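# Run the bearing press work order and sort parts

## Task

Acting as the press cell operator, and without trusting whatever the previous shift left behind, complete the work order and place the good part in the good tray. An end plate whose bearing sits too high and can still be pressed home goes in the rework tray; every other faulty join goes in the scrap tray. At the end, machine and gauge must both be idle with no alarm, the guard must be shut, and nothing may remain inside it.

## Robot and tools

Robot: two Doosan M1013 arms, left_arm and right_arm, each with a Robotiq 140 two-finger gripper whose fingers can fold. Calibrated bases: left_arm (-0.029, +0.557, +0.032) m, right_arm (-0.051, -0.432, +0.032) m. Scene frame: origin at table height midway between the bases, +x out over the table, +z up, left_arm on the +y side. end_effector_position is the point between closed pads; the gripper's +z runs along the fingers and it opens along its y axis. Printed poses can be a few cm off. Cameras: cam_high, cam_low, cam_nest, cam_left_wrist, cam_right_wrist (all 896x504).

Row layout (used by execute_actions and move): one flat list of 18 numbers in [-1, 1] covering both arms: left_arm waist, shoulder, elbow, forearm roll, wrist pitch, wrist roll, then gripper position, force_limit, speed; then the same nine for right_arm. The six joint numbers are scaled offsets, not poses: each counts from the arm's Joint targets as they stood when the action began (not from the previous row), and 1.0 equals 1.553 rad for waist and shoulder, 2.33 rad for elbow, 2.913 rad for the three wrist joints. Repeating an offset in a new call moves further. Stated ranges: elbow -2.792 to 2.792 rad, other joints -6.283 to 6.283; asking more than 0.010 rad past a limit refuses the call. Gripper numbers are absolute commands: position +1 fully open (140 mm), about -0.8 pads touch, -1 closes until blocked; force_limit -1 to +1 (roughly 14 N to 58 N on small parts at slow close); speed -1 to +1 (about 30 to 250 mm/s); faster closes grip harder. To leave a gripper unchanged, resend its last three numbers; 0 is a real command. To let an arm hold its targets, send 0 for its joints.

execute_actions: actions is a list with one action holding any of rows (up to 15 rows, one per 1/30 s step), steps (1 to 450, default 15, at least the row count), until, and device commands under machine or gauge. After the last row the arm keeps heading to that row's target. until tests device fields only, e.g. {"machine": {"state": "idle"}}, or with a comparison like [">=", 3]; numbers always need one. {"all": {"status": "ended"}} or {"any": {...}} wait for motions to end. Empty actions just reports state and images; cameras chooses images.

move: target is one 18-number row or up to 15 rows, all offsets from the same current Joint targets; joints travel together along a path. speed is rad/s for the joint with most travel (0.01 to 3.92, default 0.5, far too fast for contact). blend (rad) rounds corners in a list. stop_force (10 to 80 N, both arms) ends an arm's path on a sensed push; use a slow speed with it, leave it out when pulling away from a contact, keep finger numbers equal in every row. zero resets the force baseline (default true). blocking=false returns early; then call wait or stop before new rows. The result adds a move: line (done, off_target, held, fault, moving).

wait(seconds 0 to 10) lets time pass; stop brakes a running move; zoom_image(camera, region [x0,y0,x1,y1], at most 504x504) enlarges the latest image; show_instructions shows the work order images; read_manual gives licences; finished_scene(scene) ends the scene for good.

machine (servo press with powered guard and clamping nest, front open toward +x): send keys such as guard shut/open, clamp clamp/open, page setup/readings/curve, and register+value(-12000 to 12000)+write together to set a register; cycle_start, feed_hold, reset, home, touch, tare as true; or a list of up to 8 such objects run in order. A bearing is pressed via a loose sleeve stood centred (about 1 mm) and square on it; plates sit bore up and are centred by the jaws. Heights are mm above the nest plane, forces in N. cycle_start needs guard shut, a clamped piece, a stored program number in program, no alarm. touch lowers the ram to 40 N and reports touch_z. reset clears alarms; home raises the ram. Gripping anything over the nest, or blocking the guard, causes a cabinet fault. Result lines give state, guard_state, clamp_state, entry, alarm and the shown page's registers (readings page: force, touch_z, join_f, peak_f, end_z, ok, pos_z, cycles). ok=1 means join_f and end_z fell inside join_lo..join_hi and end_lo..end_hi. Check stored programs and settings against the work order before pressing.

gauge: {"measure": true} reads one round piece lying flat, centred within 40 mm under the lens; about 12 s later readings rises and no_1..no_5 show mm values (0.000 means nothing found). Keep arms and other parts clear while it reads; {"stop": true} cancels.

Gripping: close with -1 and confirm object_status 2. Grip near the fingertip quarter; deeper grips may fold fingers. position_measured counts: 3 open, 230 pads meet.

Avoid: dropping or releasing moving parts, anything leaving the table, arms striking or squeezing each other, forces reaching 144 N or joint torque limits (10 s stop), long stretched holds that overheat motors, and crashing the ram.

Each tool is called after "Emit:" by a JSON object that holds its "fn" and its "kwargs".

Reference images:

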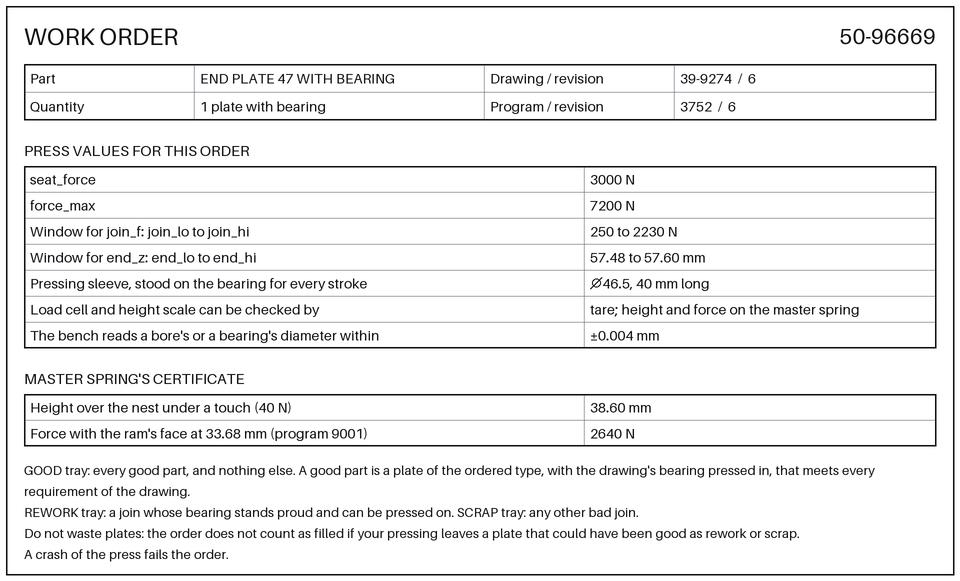

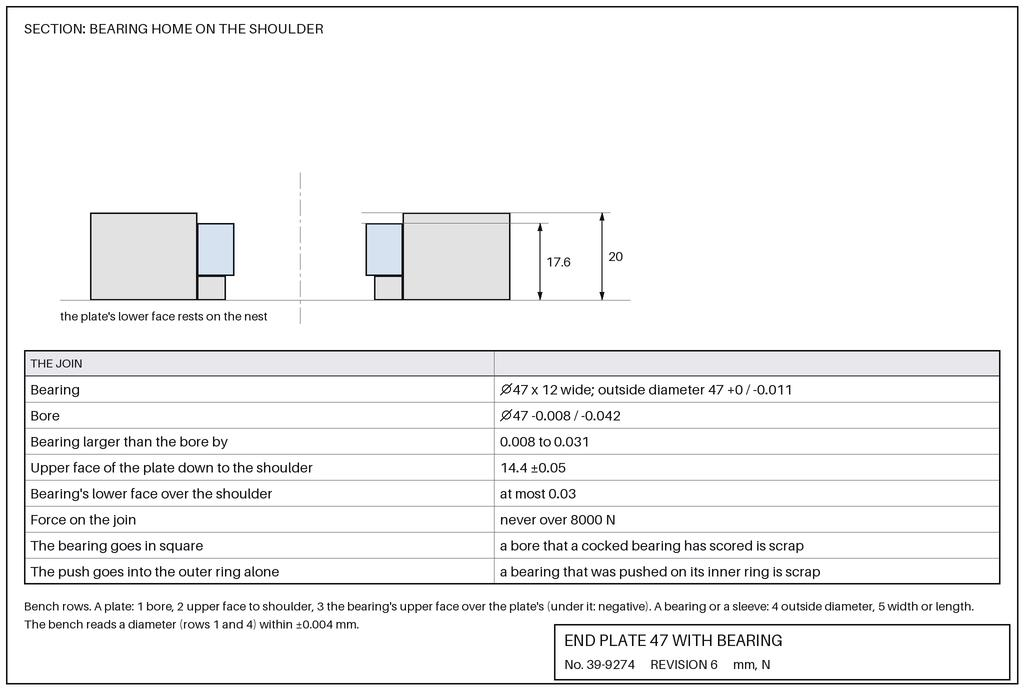

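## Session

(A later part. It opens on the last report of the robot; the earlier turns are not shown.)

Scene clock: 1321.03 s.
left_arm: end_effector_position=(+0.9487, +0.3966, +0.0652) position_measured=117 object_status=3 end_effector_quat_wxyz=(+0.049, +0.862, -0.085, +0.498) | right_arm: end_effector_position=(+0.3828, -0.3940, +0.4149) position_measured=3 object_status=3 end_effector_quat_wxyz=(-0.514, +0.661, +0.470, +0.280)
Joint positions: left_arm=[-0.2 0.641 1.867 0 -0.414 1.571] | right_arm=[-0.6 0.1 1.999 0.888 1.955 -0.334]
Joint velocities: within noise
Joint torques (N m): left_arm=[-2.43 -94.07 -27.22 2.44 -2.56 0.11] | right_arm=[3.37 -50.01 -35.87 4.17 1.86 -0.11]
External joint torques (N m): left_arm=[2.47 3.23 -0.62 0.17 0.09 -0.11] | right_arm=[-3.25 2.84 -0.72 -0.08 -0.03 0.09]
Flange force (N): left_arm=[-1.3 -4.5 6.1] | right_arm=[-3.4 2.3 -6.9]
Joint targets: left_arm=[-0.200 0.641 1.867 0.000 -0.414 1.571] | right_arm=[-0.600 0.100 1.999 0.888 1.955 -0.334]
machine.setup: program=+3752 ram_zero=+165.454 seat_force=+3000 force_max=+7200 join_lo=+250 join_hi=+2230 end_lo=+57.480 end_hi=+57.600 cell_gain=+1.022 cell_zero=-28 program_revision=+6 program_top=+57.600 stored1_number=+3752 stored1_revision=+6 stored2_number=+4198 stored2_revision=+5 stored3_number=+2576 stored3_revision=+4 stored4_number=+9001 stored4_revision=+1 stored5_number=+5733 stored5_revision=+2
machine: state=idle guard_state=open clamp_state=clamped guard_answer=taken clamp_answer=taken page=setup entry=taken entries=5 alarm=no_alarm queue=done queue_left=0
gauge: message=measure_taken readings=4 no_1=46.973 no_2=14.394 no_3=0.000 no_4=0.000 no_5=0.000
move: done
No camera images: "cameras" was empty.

Emit:
{"fn": "move", "kwargs": {"target": [[-0.0029,-0.0009,-0.0001,0,0.0005,0,0.1,-0.02,-1,0,0,0,0,0,0,1,1,1],[-0.0029,-0.0009,-0.0001,0,0.0005,0,-1,-0.02,-1,0,0,0,0,0,0,1,1,1]], "speed": 0.02, "cameras": ["cam_left_wrist"]}}

Scene clock: 1331.77 s.
left_arm: end_effector_position=(+0.9481, +0.3921, +0.0663) position_measured=161 object_status=0 end_effector_quat_wxyz=(+0.050, +0.862, -0.087, +0.498) | right_arm: end_effector_position=(+0.3828, -0.3940, +0.4149) position_measured=3 object_status=3 end_effector_quat_wxyz=(-0.514, +0.661, +0.470, +0.280)
Joint positions: left_arm=[-0.205 0.64 1.867 0 -0.412 1.571] | right_arm=[-0.6 0.1 1.999 0.888 1.955 -0.334]
Joint velocities: within noise
Joint torques (N m): left_arm=[-3.89 -91.14 -27.3 2.6 -2.22 0.09] | right_arm=[3.13 -50.27 -35.98 4.2 1.92 -0.05]
External joint torques (N m): left_arm=[3.96 0.48 -0.62 0.01 -0.25 -0.09] | right_arm=[-2.87 3.34 -0.53 -0.13 -0.09 0.03]
Flange force (N): left_arm=[-0.1 -5.9 1.8] | right_arm=[-3.8 3.3 -6.5]
Joint targets: left_arm=[-0.205 0.640 1.867 0.000 -0.412 1.571] | right_arm=[-0.600 0.100 1.999 0.888 1.955 -0.334]
machine.setup: program=+3752 ram_zero=+165.454 seat_force=+3000 force_max=+7200 join_lo=+250 join_hi=+2230 end_lo=+57.480 end_hi=+57.600 cell_gain=+1.022 cell_zero=-28 program_revision=+6 program_top=+57.600 stored1_number=+3752 stored1_revision=+6 stored2_number=+4198 stored2_revision=+5 stored3_number=+2576 stored3_revision=+4 stored4_number=+9001 stored4_revision=+1 stored5_number=+5733 stored5_revision=+2
machine: state=idle guard_state=open clamp_state=clamped guard_answer=taken clamp_answer=taken page=setup entry=taken entries=5 alarm=no_alarm queue=done queue_left=0
gauge: message=measure_taken readings=4 no_1=46.973 no_2=14.394 no_3=0.000 no_4=0.000 no_5=0.000
move: done
Images, in order (width x height): cam_left_wrist 896x504.

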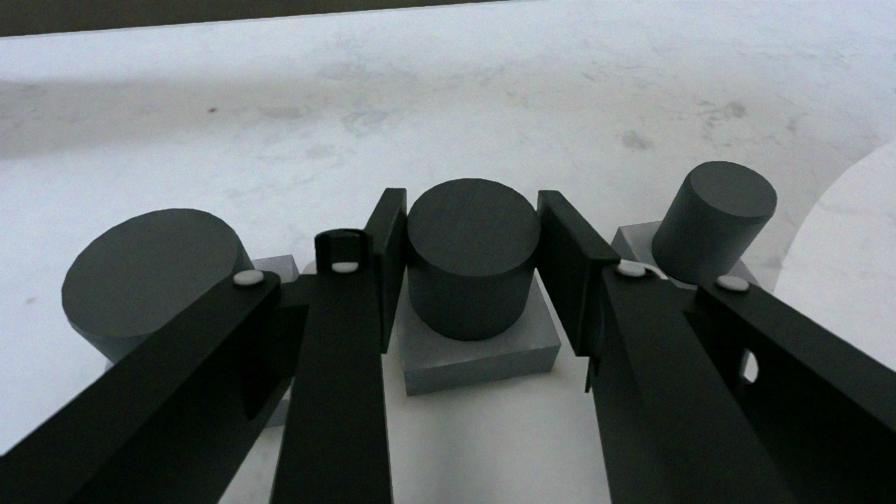

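Emit:
{"fn": "move", "kwargs": {"target": [[0,-0.0264,-0.0017,0,0.0154,0,-1,-0.02,-1,0,0,0,0,0,0,1,1,1],[-0.0292,-0.293,-0.082,0,0.2218,0,-1,-0.02,-1,0,0,0,0,0,0,1,1,1],[-0.0099,-0.1699,0.033,-0.4429,0.5087,0.7509,-1,-0.02,-1,0,0,0,0,0,0,1,1,1]], "speed": [0.05,0.5,0.7], "cameras": ["cam_left_wrist","cam_nest"]}}

Scene clock: 1366.57 s.
left_arm: end_effector_position=(+0.6013, +0.1661, +0.2134) position_measured=161 object_status=2 end_effector_quat_wxyz=(+0.352, +0.614, -0.613, +0.352) | right_arm: end_effector_position=(+0.3828, -0.3940, +0.4149) position_measured=3 object_status=3 end_effector_quat_wxyz=(-0.514, +0.661, +0.470, +0.280)
Joint positions: left_arm=[-0.22 0.376 1.944 -1.291 1.069 3.759] | right_arm=[-0.6 0.1 1.999 0.888 1.955 -0.334]
Joint velocities: within noise
Joint torques (N m): left_arm=[-2.54 -73.89 -30.53 -2.1 2.24 0.14] | right_arm=[3.53 -49.85 -35.99 4.15 1.9 -0.09]
External joint torques (N m): left_arm=[2.62 6.27 1.53 1.24 -0.82 -0.14] | right_arm=[-3.4 2.52 -0.65 -0.05 -0.07 0.07]
Flange force (N): left_arm=[-8.0 -6.2 0.8] | right_arm=[-3.5 1.7 -6.8]
Joint targets: left_arm=[-0.220 0.376 1.944 -1.291 1.069 3.759] | right_arm=[-0.600 0.100 1.999 0.888 1.955 -0.334]
machine.setup: program=+3752 ram_zero=+165.454 seat_force=+3000 force_max=+7200 join_lo=+250 join_hi=+2230 end_lo=+57.480 end_hi=+57.600 cell_gain=+1.022 cell_zero=-28 program_revision=+6 program_top=+57.600 stored1_number=+3752 stored1_revision=+6 stored2_number=+4198 stored2_revision=+5 stored3_number=+2576 stored3_revision=+4 stored4_number=+9001 stored4_revision=+1 stored5_number=+5733 stored5_revision=+2
machine: state=idle guard_state=open clamp_state=clamped guard_answer=taken clamp_answer=taken page=setup entry=taken entries=5 alarm=no_alarm queue=done queue_left=0
gauge: message=measure_taken readings=4 no_1=46.973 no_2=14.394 no_3=0.000 no_4=0.000 no_5=0.000
move: done
Images, in order (width x height): cam_nest 896x504, cam_left_wrist 896x504.

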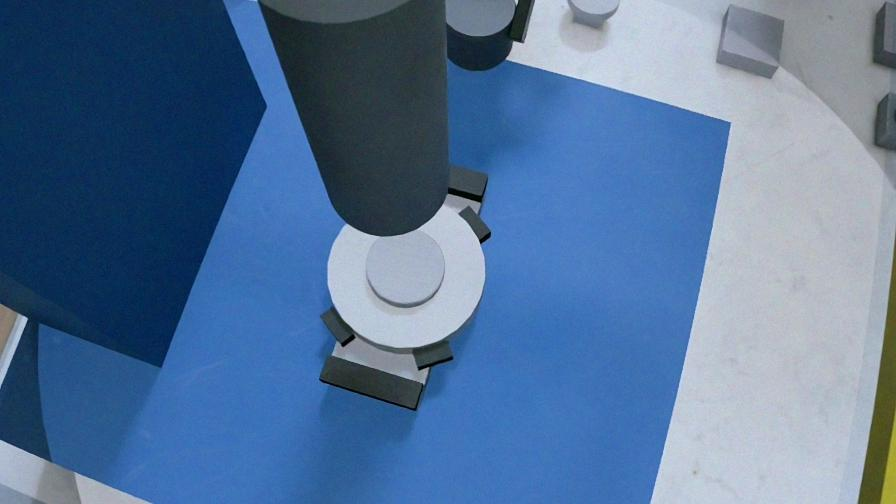

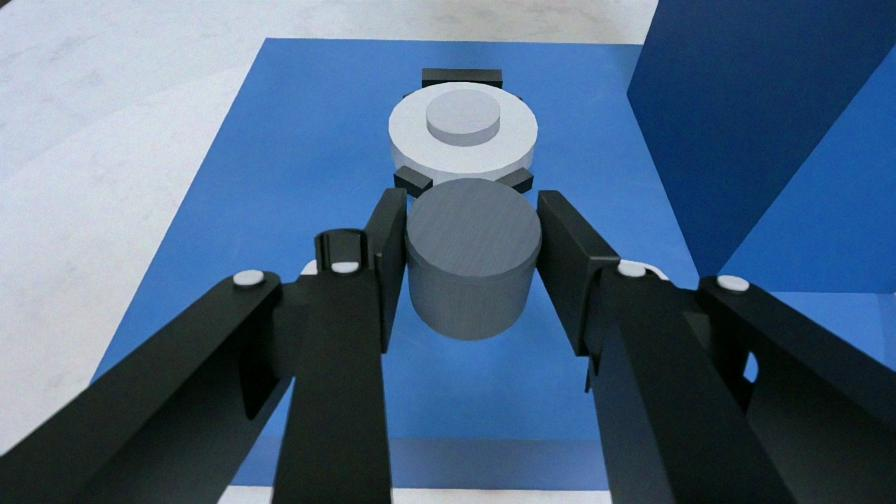

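Emit:
{"fn": "move", "kwargs": {"target": [-0.1377,0.0381,-0.033,-0.0396,-0.0501,-0.0199,-1,-0.02,-1,0,0,0,0,0,0,1,1,1], "speed": 0.15, "cameras": ["cam_left_wrist","cam_nest"]}}

Emit:
{"fn": "zoom_image", "kwargs": {"camera": "cam_left_wrist", "region": [370, 170, 570, 282]}}

Emit:
{"fn": "zoom_image", "kwargs": {"camera": "cam_nest", "region": [340, 220, 470, 293]}}

Scene clock: 1378.07 s.
left_arm: end_effector_position=(+0.6012, +0.0171, +0.2079) position_measured=161 object_status=2 end_effector_quat_wxyz=(+0.353, +0.612, -0.613, +0.354) | right_arm: end_effector_position=(+0.3828, -0.3940, +0.4149) position_measured=3 object_status=3 end_effector_quat_wxyz=(-0.514, +0.661, +0.470, +0.280)
Joint positions: left_arm=[-0.434 0.435 1.867 -1.406 0.924 3.701] | right_arm=[-0.6 0.1 1.999 0.888 1.955 -0.334]
Joint velocities: within noise
Joint torques (N m): left_arm=[-3.34 -81.4 -31.86 -2.34 2.14 0.15] | right_arm=[3.56 -49.96 -36.12 4.12 1.86 -0.04]
External joint torques (N m): left_arm=[3.56 7.33 1.92 1.23 -0.85 -0.15] | right_arm=[-3.37 3.19 -0.36 -0.05 -0.03 0.01]
Flange force (N): left_arm=[-8.0 -7.8 1.6] | right_arm=[-4.3 2.5 -6.8]
Joint targets: left_arm=[-0.434 0.435 1.867 -1.406 0.924 3.701] | right_arm=[-0.600 0.100 1.999 0.888 1.955 -0.334]
machine.setup: program=+3752 ram_zero=+165.454 seat_force=+3000 force_max=+7200 join_lo=+250 join_hi=+2230 end_lo=+57.480 end_hi=+57.600 cell_gain=+1.022 cell_zero=-28 program_revision=+6 program_top=+57.600 stored1_number=+3752 stored1_revision=+6 stored2_number=+4198 stored2_revision=+5 stored3_number=+2576 stored3_revision=+4 stored4_number=+9001 stored4_revision=+1 stored5_number=+5733 stored5_revision=+2
machine: state=idle guard_state=open clamp_state=clamped guard_answer=taken clamp_answer=taken page=setup entry=taken entries=5 alarm=no_alarm queue=done queue_left=0
gauge: message=measure_taken readings=4 no_1=46.973 no_2=14.394 no_3=0.000 no_4=0.000 no_5=0.000
move: done
Images, in order (width x height): cam_nest 896x504, cam_left_wrist 896x504.

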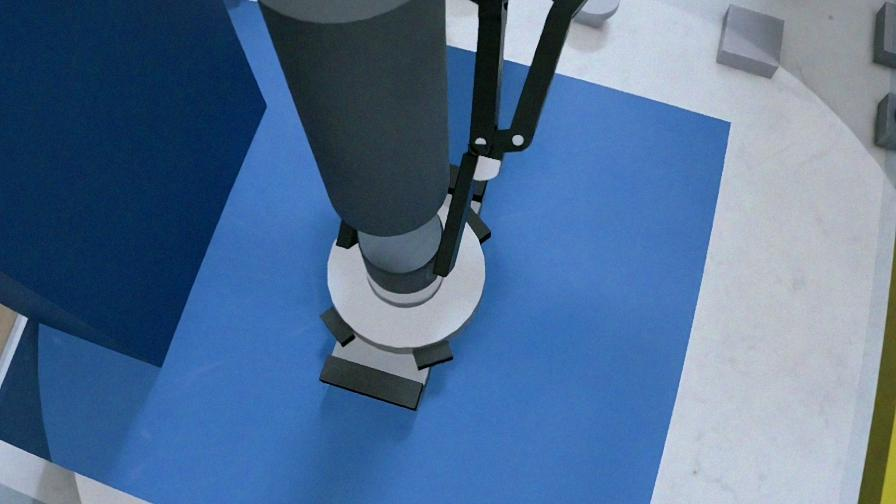

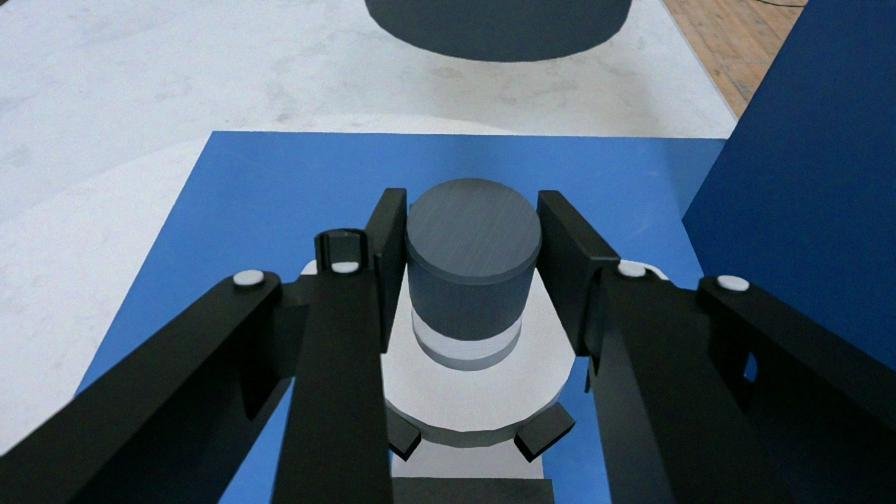

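Scaled by 2.520.

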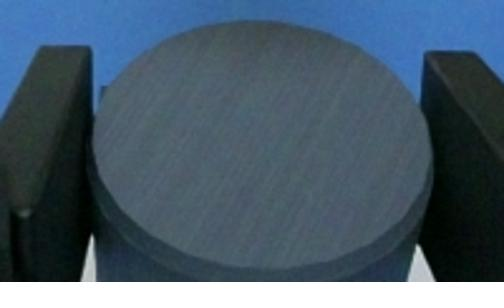

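Scaled by 3.877.

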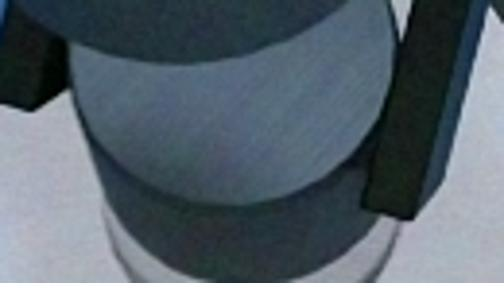

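Emit:
{"fn": "zoom_image", "kwargs": {"camera": "cam_left_wrist", "region": [395, 300, 545, 384]}}

Scaled by 3.360.

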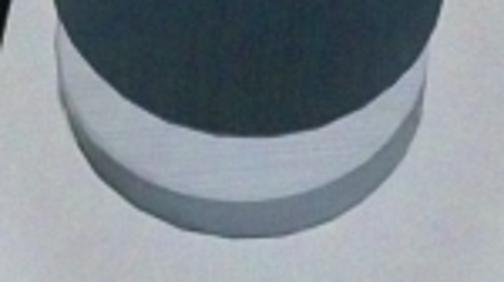

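Emit:
{"fn": "move", "kwargs": {"target": [0.0011,0.0062,0.0031,-0.0042,-0.0008,0.0069,-1,-0.02,-1,0,0,0,0,0,0,1,1,1], "speed": 0.03, "cameras": ["cam_left_wrist","cam_nest"]}}

Emit:
{"fn": "zoom_image", "kwargs": {"camera": "cam_left_wrist", "region": [395, 300, 545, 384]}}

Emit:
{"fn": "zoom_image", "kwargs": {"camera": "cam_nest", "region": [340, 240, 470, 313]}}

Scene clock: 1415.07 s.
left_arm: end_effector_position=(+0.6010, +0.0185, +0.1983) position_measured=161 object_status=2 end_effector_quat_wxyz=(+0.353, +0.613, -0.612, +0.354) | right_arm: end_effector_position=(+0.3828, -0.3940, +0.4149) position_measured=3 object_status=3 end_effector_quat_wxyz=(-0.514, +0.661, +0.470, +0.280)
Joint positions: left_arm=[-0.432 0.445 1.874 -1.418 0.921 3.721] | right_arm=[-0.6 0.1 1.999 0.888 1.955 -0.334]
Joint velocities: within noise
Joint torques (N m): left_arm=[-2.51 -81.93 -31.5 -2.41 2.19 0.14] | right_arm=[2.99 -50.08 -36.09 4.23 1.93 -0.15]
External joint torques (N m): left_arm=[2.56 7.77 2.12 1.27 -0.85 -0.14] | right_arm=[-2.99 3.23 -0.4 -0.14 -0.1 0.13]
Flange force (N): left_arm=[-7.9 -7.3 3.0] | right_arm=[-3.8 2.9 -6.3]
Joint targets: left_arm=[-0.432 0.445 1.874 -1.418 0.921 3.721] | right_arm=[-0.600 0.100 1.999 0.888 1.955 -0.334]
machine.setup: program=+3752 ram_zero=+165.454 seat_force=+3000 force_max=+7200 join_lo=+250 join_hi=+2230 end_lo=+57.480 end_hi=+57.600 cell_gain=+1.022 cell_zero=-28 program_revision=+6 program_top=+57.600 stored1_number=+3752 stored1_revision=+6 stored2_number=+4198 stored2_revision=+5 stored3_number=+2576 stored3_revision=+4 stored4_number=+9001 stored4_revision=+1 stored5_number=+5733 stored5_revision=+2
machine: state=idle guard_state=open clamp_state=clamped guard_answer=taken clamp_answer=taken page=setup entry=taken entries=5 alarm=no_alarm queue=done queue_left=0
gauge: message=measure_taken readings=4 no_1=46.973 no_2=14.394 no_3=0.000 no_4=0.000 no_5=0.000
move: done
Images, in order (width x height): cam_nest 896x504, cam_left_wrist 896x504.

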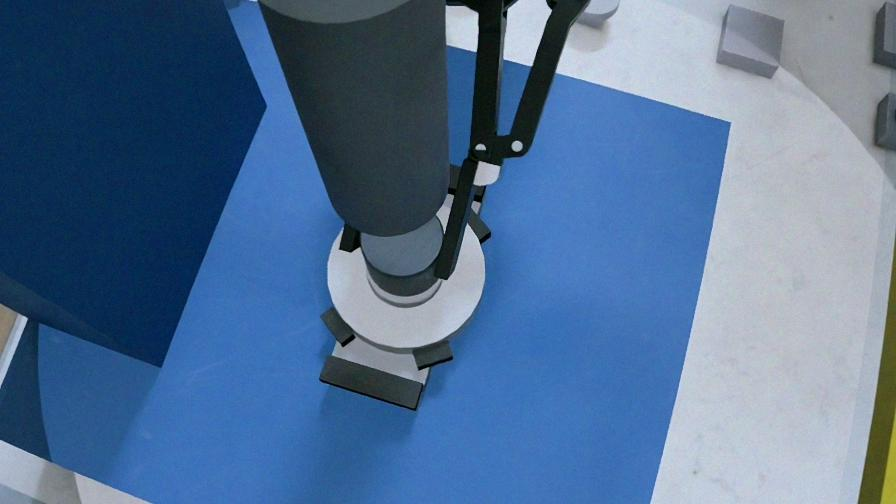

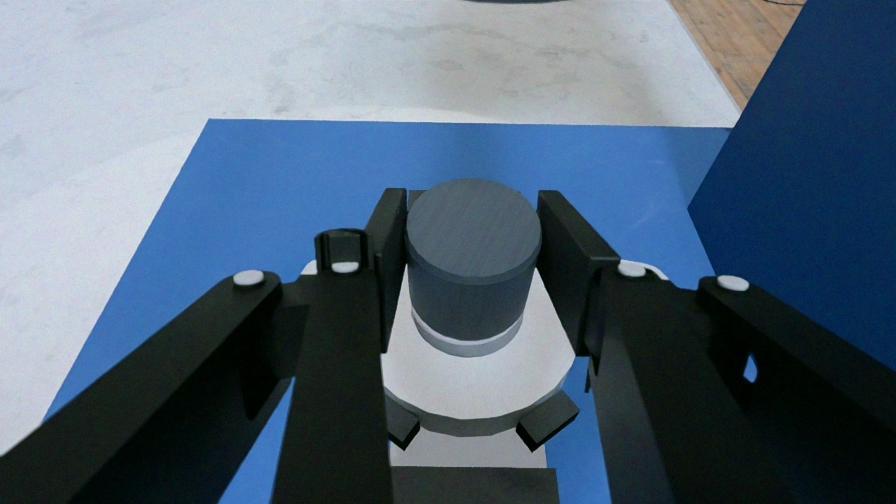

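Scaled by 3.360.

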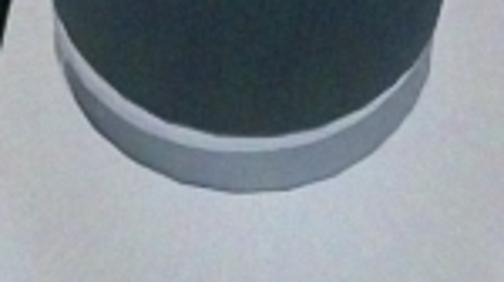

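Scaled by 3.877.

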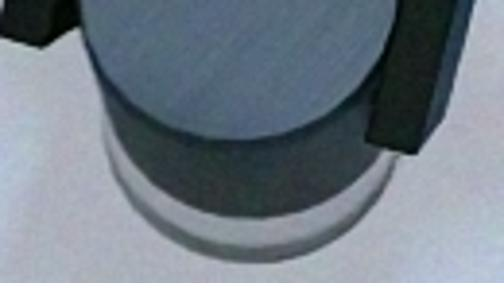

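Emit:
{"fn": "move", "kwargs": {"target": [0,0.0037,0.0012,-0.0022,-0.0004,0.0036,-1,-0.02,-1,0,0,0,0,0,0,1,1,1], "speed": 0.01, "stop_force": 10, "cameras": ["cam_left_wrist","cam_nest"]}}

Emit:
{"fn": "zoom_image", "kwargs": {"camera": "cam_left_wrist", "region": [395, 300, 545, 384]}}

Emit:
{"fn": "zoom_image", "kwargs": {"camera": "cam_nest", "region": [340, 240, 470, 313]}}

Scene clock: 1432.83 s.
left_arm: end_effector_position=(+0.6010, +0.0185, +0.1946) position_measured=161 object_status=2 end_effector_quat_wxyz=(+0.353, +0.613, -0.612, +0.354) | right_arm: end_effector_position=(+0.3828, -0.3940, +0.4149) position_measured=3 object_status=3 end_effector_quat_wxyz=(-0.514, +0.661, +0.470, +0.280)
Joint positions: left_arm=[-0.432 0.449 1.876 -1.423 0.92 3.729] | right_arm=[-0.6 0.1 1.999 0.888 1.955 -0.334]
Joint velocities: within noise
Joint torques (N m): left_arm=[-4.8 -69.52 -26.12 -0.3 -0.79 0.38] | right_arm=[3.47 -50.22 -35.7 4.22 1.91 -0.09]
External joint torques (N m): left_arm=[4.97 -4.99 -3.02 -0.84 2.14 -0.38] | right_arm=[-3.41 3.79 -0.72 -0.16 -0.09 0.07]
Flange force (N): left_arm=[2.7 -3.8 -10.7] | right_arm=[-4.2 3.7 -7.7]
Joint targets: left_arm=[-0.432 0.449 1.876 -1.423 0.920 3.729] | right_arm=[-0.600 0.100 1.999 0.888 1.955 -0.334]
machine.setup: program=+3752 ram_zero=+165.454 seat_force=+3000 force_max=+7200 join_lo=+250 join_hi=+2230 end_lo=+57.480 end_hi=+57.600 cell_gain=+1.022 cell_zero=-28 program_revision=+6 program_top=+57.600 stored1_number=+3752 stored1_revision=+6 stored2_number=+4198 stored2_revision=+5 stored3_number=+2576 stored3_revision=+4 stored4_number=+9001 stored4_revision=+1 stored5_number=+5733 stored5_revision=+2
machine: state=idle guard_state=open clamp_state=clamped guard_answer=taken clamp_answer=taken page=setup entry=taken entries=5 alarm=no_alarm queue=done queue_left=0
gauge: message=measure_taken readings=4 no_1=46.973 no_2=14.394 no_3=0.000 no_4=0.000 no_5=0.000
move: contact (left_arm)
Images, in order (width x height): cam_nest 896x504, cam_left_wrist 896x504.

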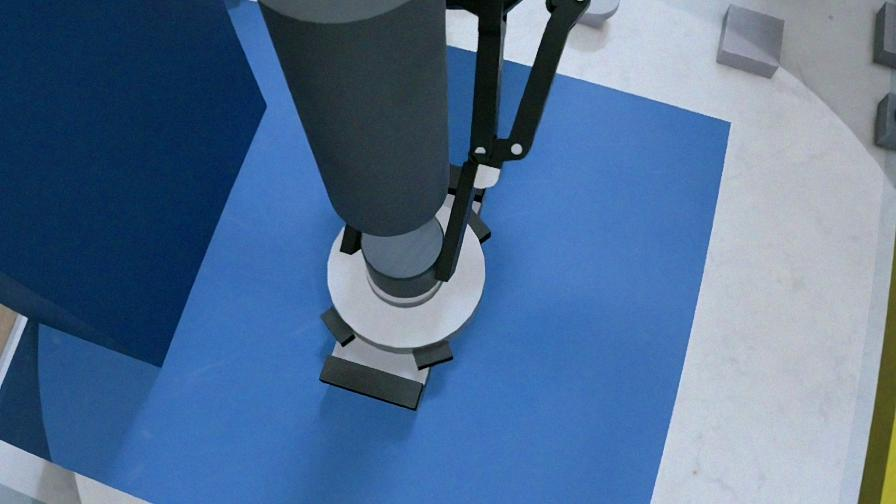

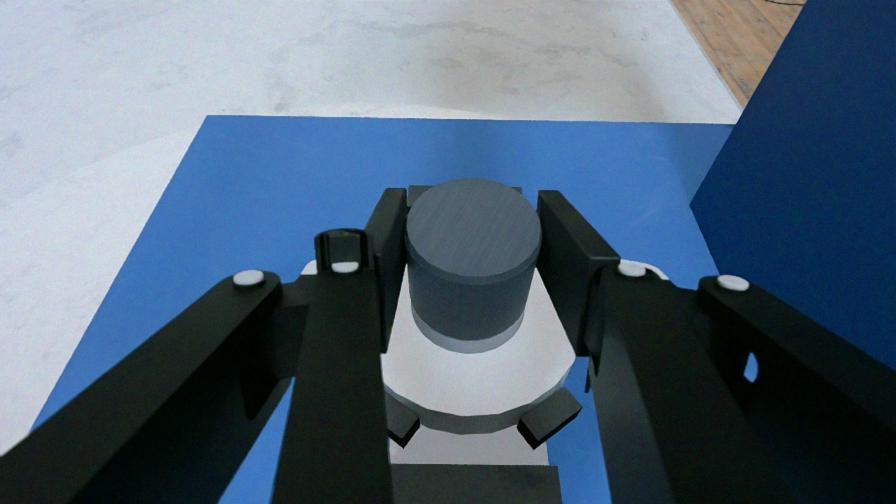

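Scaled by 3.360.

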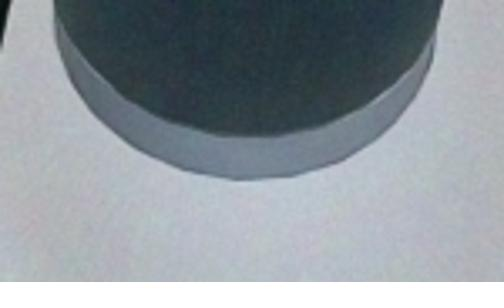

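Scaled by 3.877.

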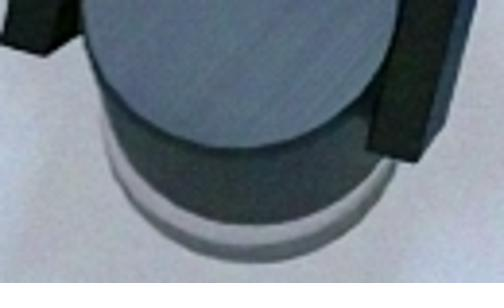

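Emit:
{"fn": "zoom_image", "kwargs": {"camera": "cam_nest", "region": [360, 280, 450, 331]}}

Emit:
{"fn": "zoom_image", "kwargs": {"camera": "cam_left_wrist", "region": [430, 325, 510, 370]}}

Scaled by 5.600.

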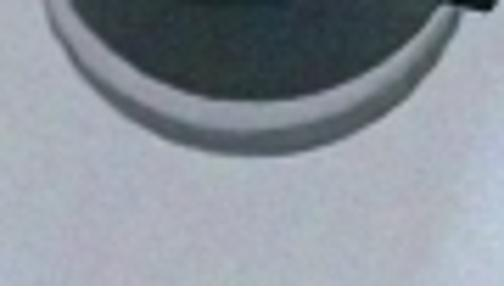

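Scaled by 6.300.

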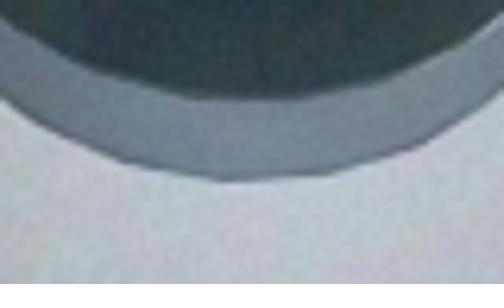

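Emit:
{"fn": "move", "kwargs": {"target": [[0,-0.0015,-0.0005,0.0009,0.0002,-0.0014,-1,-0.02,-1,0,0,0,0,0,0,1,1,1],[-0.0006,-0.0011,-0.0010,0.0009,0.0002,-0.0014,-1,-0.02,-1,0,0,0,0,0,0,1,1,1]], "speed": [0.01,0.01], "cameras": []}}

Emit:
{"fn": "move", "kwargs": {"target": [0,0.0030,0.0010,-0.0018,-0.0003,0.0029,-1,-0.02,-1,0,0,0,0,0,0,1,1,1], "speed": 0.01, "stop_force": 10, "cameras": ["cam_left_wrist","cam_nest"]}}

Emit:
{"fn": "zoom_image", "kwargs": {"camera": "cam_nest", "region": [360, 280, 450, 331]}}

Emit:
{"fn": "zoom_image", "kwargs": {"camera": "cam_left_wrist", "region": [395, 300, 545, 384]}}

Scene clock: 1466.07 s.
left_arm: end_effector_position=(+0.6011, +0.0176, +0.1969) position_measured=161 object_status=2 end_effector_quat_wxyz=(+0.354, +0.612, -0.613, +0.354) | right_arm: end_effector_position=(+0.3828, -0.3940, +0.4149) position_measured=3 object_status=3 end_effector_quat_wxyz=(-0.514, +0.661, +0.470, +0.280)
Joint positions: left_arm=[-0.433 0.447 1.874 -1.421 0.921 3.725] | right_arm=[-0.6 0.1 1.999 0.888 1.955 -0.334]
Joint velocities: within noise
Joint torques (N m): left_arm=[-2.4 -82.44 -30.86 -2.38 2.24 0.1] | right_arm=[3.93 -49.72 -35.99 4.18 1.93 -0.09]
External joint torques (N m): left_arm=[2.55 8.02 1.67 1.24 -0.89 -0.1] | right_arm=[-3.79 2.73 -0.53 -0.1 -0.09 0.07]
Flange force (N): left_arm=[-7.9 -8.4 3.6] | right_arm=[-4.2 1.6 -7.3]
Joint targets: left_arm=[-0.433 0.447 1.874 -1.421 0.921 3.725] | right_arm=[-0.600 0.100 1.999 0.888 1.955 -0.334]
machine.setup: program=+3752 ram_zero=+165.454 seat_force=+3000 force_max=+7200 join_lo=+250 join_hi=+2230 end_lo=+57.480 end_hi=+57.600 cell_gain=+1.022 cell_zero=-28 program_revision=+6 program_top=+57.600 stored1_number=+3752 stored1_revision=+6 stored2_number=+4198 stored2_revision=+5 stored3_number=+2576 stored3_revision=+4 stored4_number=+9001 stored4_revision=+1 stored5_number=+5733 stored5_revision=+2
machine: state=idle guard_state=open clamp_state=clamped guard_answer=taken clamp_answer=taken page=setup entry=taken entries=5 alarm=no_alarm queue=done queue_left=0
gauge: message=measure_taken readings=4 no_1=46.973 no_2=14.394 no_3=0.000 no_4=0.000 no_5=0.000
move: done
No camera images: "cameras" was empty.

Scene clock: 1467.17 s.
left_arm: end_effector_position=(+0.6011, +0.0176, +0.1945) position_measured=161 object_status=2 end_effector_quat_wxyz=(+0.354, +0.612, -0.613, +0.354) | right_arm: end_effector_position=(+0.3828, -0.3940, +0.4149) position_measured=3 object_status=3 end_effector_quat_wxyz=(-0.514, +0.661, +0.470, +0.280)
Joint positions: left_arm=[-0.433 0.45 1.875 -1.424 0.921 3.73] | right_arm=[-0.6 0.1 1.999 0.888 1.955 -0.334]
Joint velocities: within noise
Joint torques (N m): left_arm=[-4.63 -69.62 -24.93 0.06 -0.56 0.34] | right_arm=[3.27 -50.55 -36.06 4.14 1.86 0.04]
External joint torques (N m): left_arm=[4.8 -5.36 -4.26 -1.21 1.92 -0.34] | right_arm=[-3.23 3.94 -0.4 -0.06 -0.03 -0.06]
Flange force (N): left_arm=[3.8 -5.2 -9.7] | right_arm=[-4.6 3.8 -7.2]
Joint targets: left_arm=[-0.433 0.450 1.875 -1.424 0.921 3.730] | right_arm=[-0.600 0.100 1.999 0.888 1.955 -0.334]
machine.setup: program=+3752 ram_zero=+165.454 seat_force=+3000 force_max=+7200 join_lo=+250 join_hi=+2230 end_lo=+57.480 end_hi=+57.600 cell_gain=+1.022 cell_zero=-28 program_revision=+6 program_top=+57.600 stored1_number=+3752 stored1_revision=+6 stored2_number=+4198 stored2_revision=+5 stored3_number=+2576 stored3_revision=+4 stored4_number=+9001 stored4_revision=+1 stored5_number=+5733 stored5_revision=+2
machine: state=idle guard_state=open clamp_state=clamped guard_answer=taken clamp_answer=taken page=setup entry=taken entries=5 alarm=no_alarm queue=done queue_left=0
gauge: message=measure_taken readings=4 no_1=46.973 no_2=14.394 no_3=0.000 no_4=0.000 no_5=0.000
move: contact (left_arm)
Images, in order (width x height): cam_nest 896x504, cam_left_wrist 896x504.

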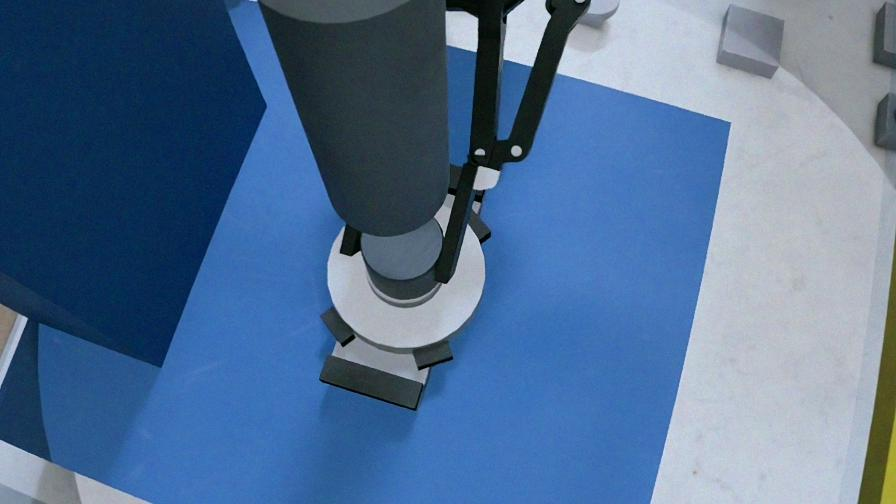

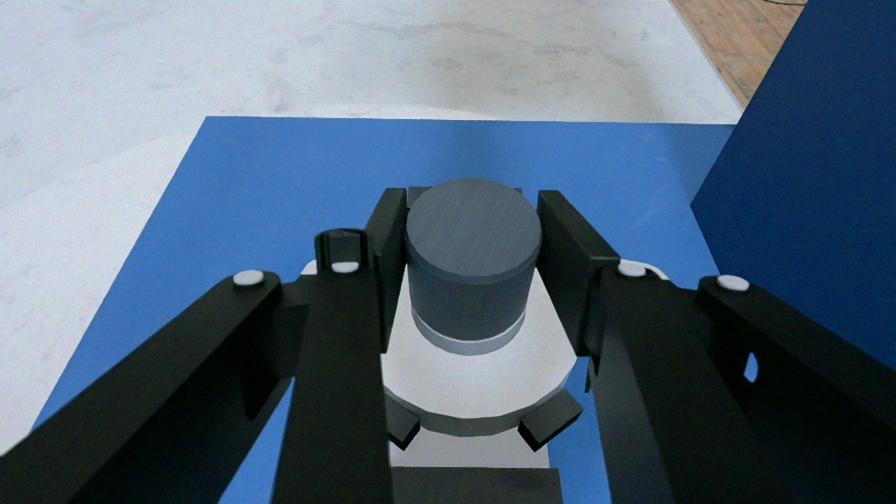

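Scaled by 5.600.

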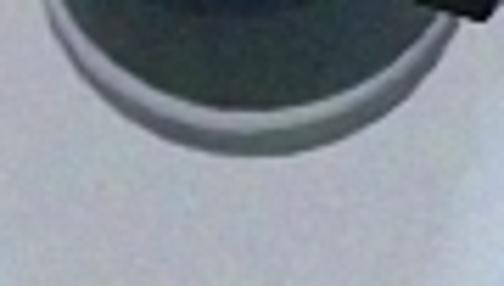

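Scaled by 3.360.

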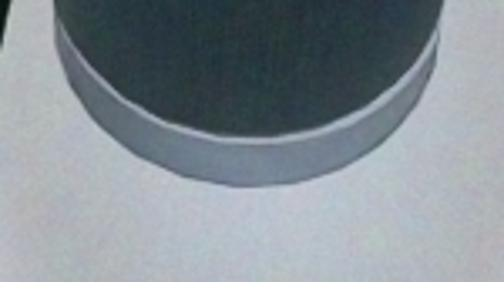

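Emit:
{"fn": "move", "kwargs": {"target": [[0,-0.0015,-0.0005,0.0009,0.0002,-0.0014,-1,-0.02,-1,0,0,0,0,0,0,1,1,1],[-0.00045,-0.0012,-0.0009,0.0009,0.0002,-0.0014,-1,-0.02,-1,0,0,0,0,0,0,1,1,1]], "speed": [0.01,0.01], "cameras": []}}

Emit:
{"fn": "move", "kwargs": {"target": [0,0.0030,0.0010,-0.0018,-0.0003,0.0029,-1,-0.02,-1,0,0,0,0,0,0,1,1,1], "speed": 0.01, "stop_force": 10, "cameras": ["cam_left_wrist","cam_nest"]}}

Emit:
{"fn": "zoom_image", "kwargs": {"camera": "cam_nest", "region": [360, 280, 450, 331]}}

Emit:
{"fn": "zoom_image", "kwargs": {"camera": "cam_left_wrist", "region": [395, 300, 545, 384]}}

Scene clock: 1487.97 s.
left_arm: end_effector_position=(+0.6012, +0.0169, +0.1968) position_measured=161 object_status=2 end_effector_quat_wxyz=(+0.354, +0.611, -0.613, +0.354) | right_arm: end_effector_position=(+0.3828, -0.3940, +0.4149) position_measured=3 object_status=3 end_effector_quat_wxyz=(-0.514, +0.661, +0.470, +0.280)
Joint positions: left_arm=[-0.434 0.448 1.873 -1.421 0.921 3.726] | right_arm=[-0.6 0.1 1.999 0.888 1.955 -0.334]
Joint velocities: within noise
Joint torques (N m): left_arm=[-2.26 -80.75 -31.33 -2.34 2.2 0.09] | right_arm=[3.32 -49.99 -35.86 4.14 1.9 -0.12]
External joint torques (N m): left_arm=[2.36 6.89 2.26 1.21 -0.87 -0.09] | right_arm=[-3.28 3.13 -0.72 -0.05 -0.07 0.09]
Flange force (N): left_arm=[-7.4 -5.8 2.5] | right_arm=[-3.6 2.8 -7.1]
Joint targets: left_arm=[-0.434 0.448 1.873 -1.421 0.921 3.726] | right_arm=[-0.600 0.100 1.999 0.888 1.955 -0.334]
machine.setup: program=+3752 ram_zero=+165.454 seat_force=+3000 force_max=+7200 join_lo=+250 join_hi=+2230 end_lo=+57.480 end_hi=+57.600 cell_gain=+1.022 cell_zero=-28 program_revision=+6 program_top=+57.600 stored1_number=+3752 stored1_revision=+6 stored2_number=+4198 stored2_revision=+5 stored3_number=+2576 stored3_revision=+4 stored4_number=+9001 stored4_revision=+1 stored5_number=+5733 stored5_revision=+2
machine: state=idle guard_state=open clamp_state=clamped guard_answer=taken clamp_answer=taken page=setup entry=taken entries=5 alarm=no_alarm queue=done queue_left=0
gauge: message=measure_taken readings=4 no_1=46.973 no_2=14.394 no_3=0.000 no_4=0.000 no_5=0.000
move: done
No camera images: "cameras" was empty.

Scene clock: 1489.03 s.
left_arm: end_effector_position=(+0.6012, +0.0168, +0.1945) position_measured=161 object_status=2 end_effector_quat_wxyz=(+0.354, +0.611, -0.613, +0.354) | right_arm: end_effector_position=(+0.3828, -0.3940, +0.4149) position_measured=3 object_status=3 end_effector_quat_wxyz=(-0.514, +0.661, +0.470, +0.280)
Joint positions: left_arm=[-0.434 0.451 1.874 -1.424 0.921 3.731] | right_arm=[-0.6 0.1 1.999 0.888 1.955 -0.334]
Joint velocities: within noise
Joint torques (N m): left_arm=[-6.37 -69.05 -25.74 -0.32 -0.21 0.31] | right_arm=[3.43 -50.41 -36.11 4.2 1.86 -0.11]
External joint torques (N m): left_arm=[6.4 -5.64 -3.4 -0.84 1.57 -0.31] | right_arm=[-3.41 3.9 -0.32 -0.12 -0.03 0.09]
Flange force (N): left_arm=[2.5 -4.3 -12.3] | right_arm=[-4.7 3.5 -7.3]
Joint targets: left_arm=[-0.434 0.451 1.874 -1.424 0.921 3.731] | right_arm=[-0.600 0.100 1.999 0.888 1.955 -0.334]
machine.setup: program=+3752 ram_zero=+165.454 seat_force=+3000 force_max=+7200 join_lo=+250 join_hi=+2230 end_lo=+57.480 end_hi=+57.600 cell_gain=+1.022 cell_zero=-28 program_revision=+6 program_top=+57.600 stored1_number=+3752 stored1_revision=+6 stored2_number=+4198 stored2_revision=+5 stored3_number=+2576 stored3_revision=+4 stored4_number=+9001 stored4_revision=+1 stored5_number=+5733 stored5_revision=+2
machine: state=idle guard_state=open clamp_state=clamped guard_answer=taken clamp_answer=taken page=setup entry=taken entries=5 alarm=no_alarm queue=done queue_left=0
gauge: message=measure_taken readings=4 no_1=46.973 no_2=14.394 no_3=0.000 no_4=0.000 no_5=0.000
move: contact (left_arm)
Images, in order (width x height): cam_nest 896x504, cam_left_wrist 896x504.

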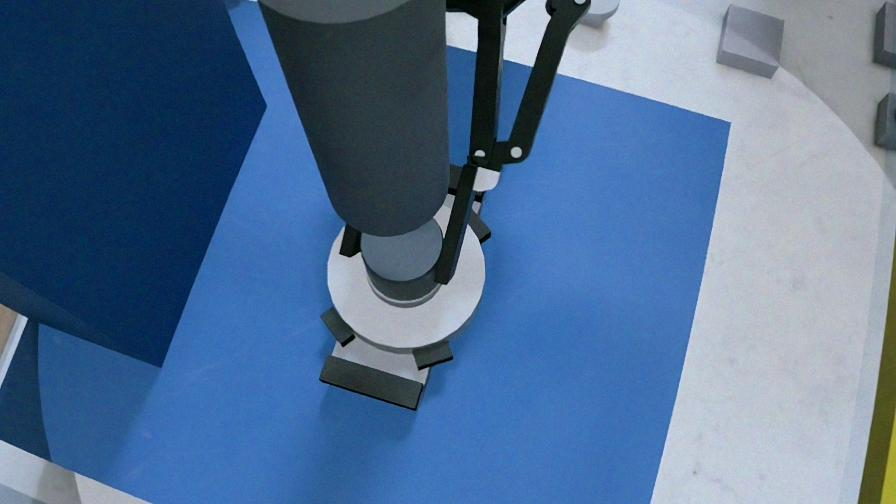

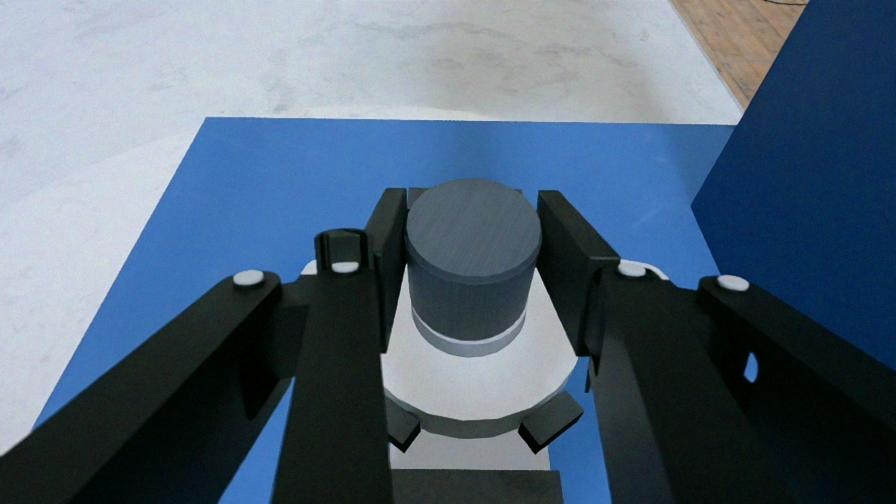

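Scaled by 5.600.

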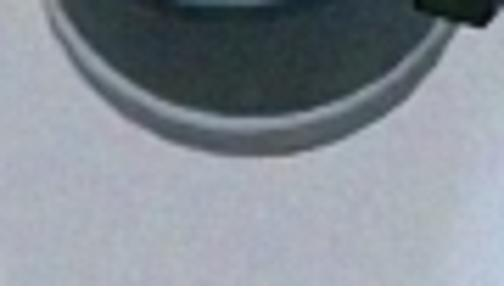

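Scaled by 3.360.

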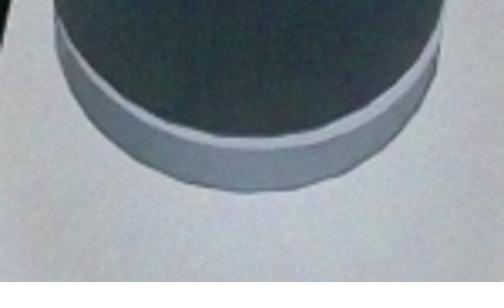

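Emit:
{"fn": "move", "kwargs": {"target": [[0,0,0,0,0,0,0.1,-0.02,-1,0,0,0,0,0,0,1,1,1],[0,-0.0102,-0.0029,0.006,0.0007,-0.0103,0.1,-0.02,-1,0,0,0,0,0,0,1,1,1],[0.1377,-0.0483,0.03,0.046,0.0508,0.0096,0.1,-0.02,-1,0,0,0,0,0,0,1,1,1],[0.1185,-0.1713,-0.085,0.4888,-0.2358,-0.7415,0.1,-0.02,-1,0,0,0,0,0,0,1,1,1]], "speed": [0.02,0.02,0.15,0.7], "cameras": ["cam_nest","cam_low"]}}

Emit:
{"fn": "zoom_image", "kwargs": {"camera": "cam_nest", "region": [320, 210, 490, 305]}}

Emit:
{"fn": "zoom_image", "kwargs": {"camera": "cam_low", "region": [540, 170, 650, 260]}}

Scene clock: 1515.27 s.
left_arm: end_effector_position=(+0.8888, +0.3610, +0.4684) position_measured=117 object_status=3 end_effector_quat_wxyz=(+0.062, +0.859, -0.107, +0.496) | right_arm: end_effector_position=(+0.3828, -0.3940, +0.4149) position_measured=3 object_status=3 end_effector_quat_wxyz=(-0.514, +0.661, +0.470, +0.280)
Joint positions: left_arm=[-0.25 0.185 1.676 -0.001 0.234 1.571] | right_arm=[-0.6 0.1 1.999 0.888 1.955 -0.334]
Joint velocities: within noise
Joint torques (N m): left_arm=[-2.89 -64.87 -41.93 4.03 -2.54 0.17] | right_arm=[3.33 -50.05 -36.22 4.18 1.87 -0.1]
External joint torques (N m): left_arm=[2.97 2.64 -1.32 0.17 0.09 -0.17] | right_arm=[-3.2 3.36 -0.24 -0.11 -0.04 0.08]
Flange force (N): left_arm=[0.0 0.0 0.0] | right_arm=[-4.3 2.8 -6.6]
Joint targets: left_arm=[-0.250 0.185 1.676 -0.001 0.234 1.571] | right_arm=[-0.600 0.100 1.999 0.888 1.955 -0.334]
machine.setup: program=+3752 ram_zero=+165.454 seat_force=+3000 force_max=+7200 join_lo=+250 join_hi=+2230 end_lo=+57.480 end_hi=+57.600 cell_gain=+1.022 cell_zero=-28 program_revision=+6 program_top=+57.600 stored1_number=+3752 stored1_revision=+6 stored2_number=+4198 stored2_revision=+5 stored3_number=+2576 stored3_revision=+4 stored4_number=+9001 stored4_revision=+1 stored5_number=+5733 stored5_revision=+2
machine: state=idle guard_state=open clamp_state=clamped guard_answer=taken clamp_answer=taken page=setup entry=taken entries=5 alarm=no_alarm queue=done queue_left=0
gauge: message=measure_taken readings=4 no_1=46.973 no_2=14.394 no_3=0.000 no_4=0.000 no_5=0.000
move: done
Images, in order (width x height): cam_low 896x504, cam_nest 896x504.

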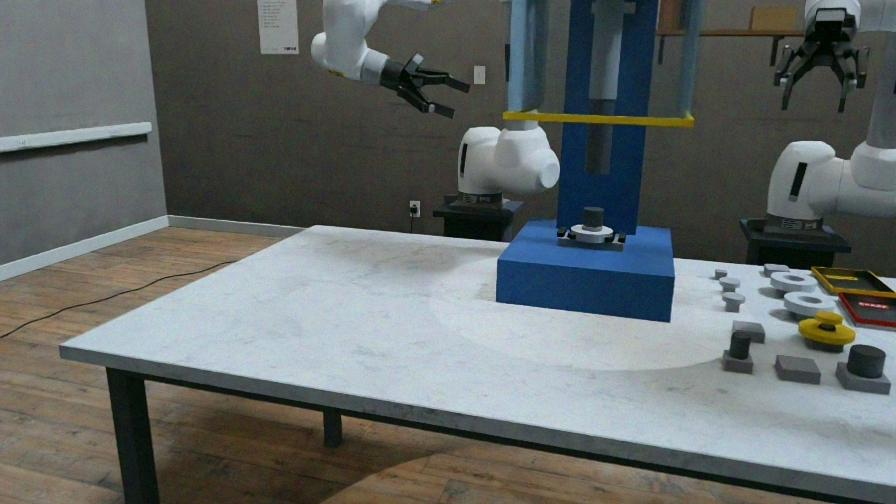

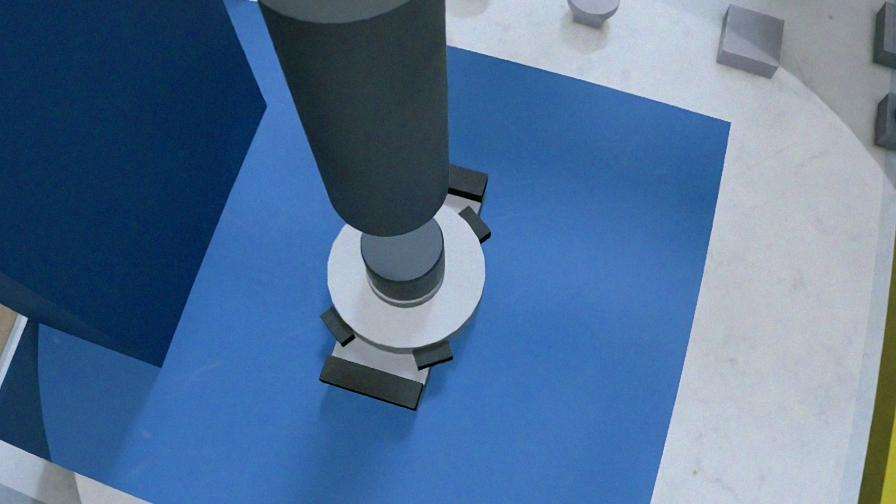

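Scaled by 2.965.

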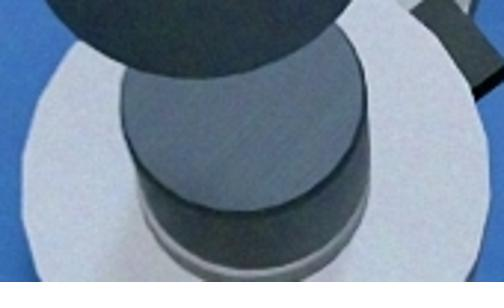

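Scaled by 4.582.

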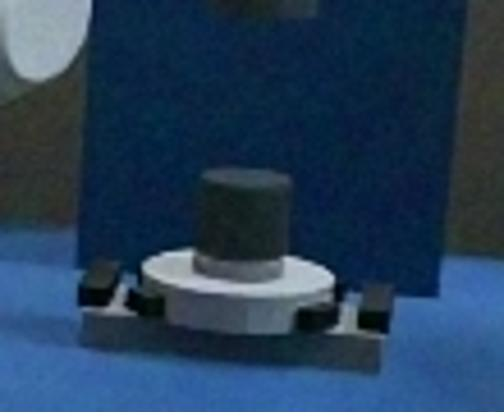

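Emit:
{"fn": "zoom_image", "kwargs": {"camera": "cam_low", "region": [570, 200, 618, 244]}}

Emit:
{"fn": "zoom_image", "kwargs": {"camera": "cam_nest", "region": [355, 260, 455, 316]}}

Scaled by 10.500.

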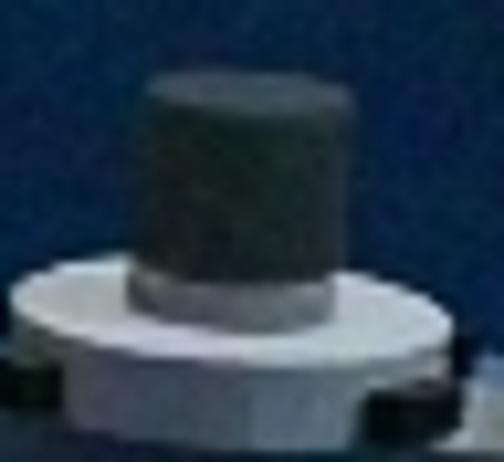

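Scaled by 5.040.

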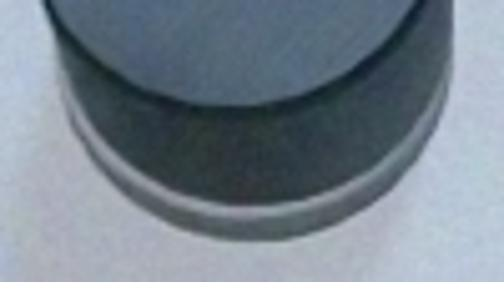

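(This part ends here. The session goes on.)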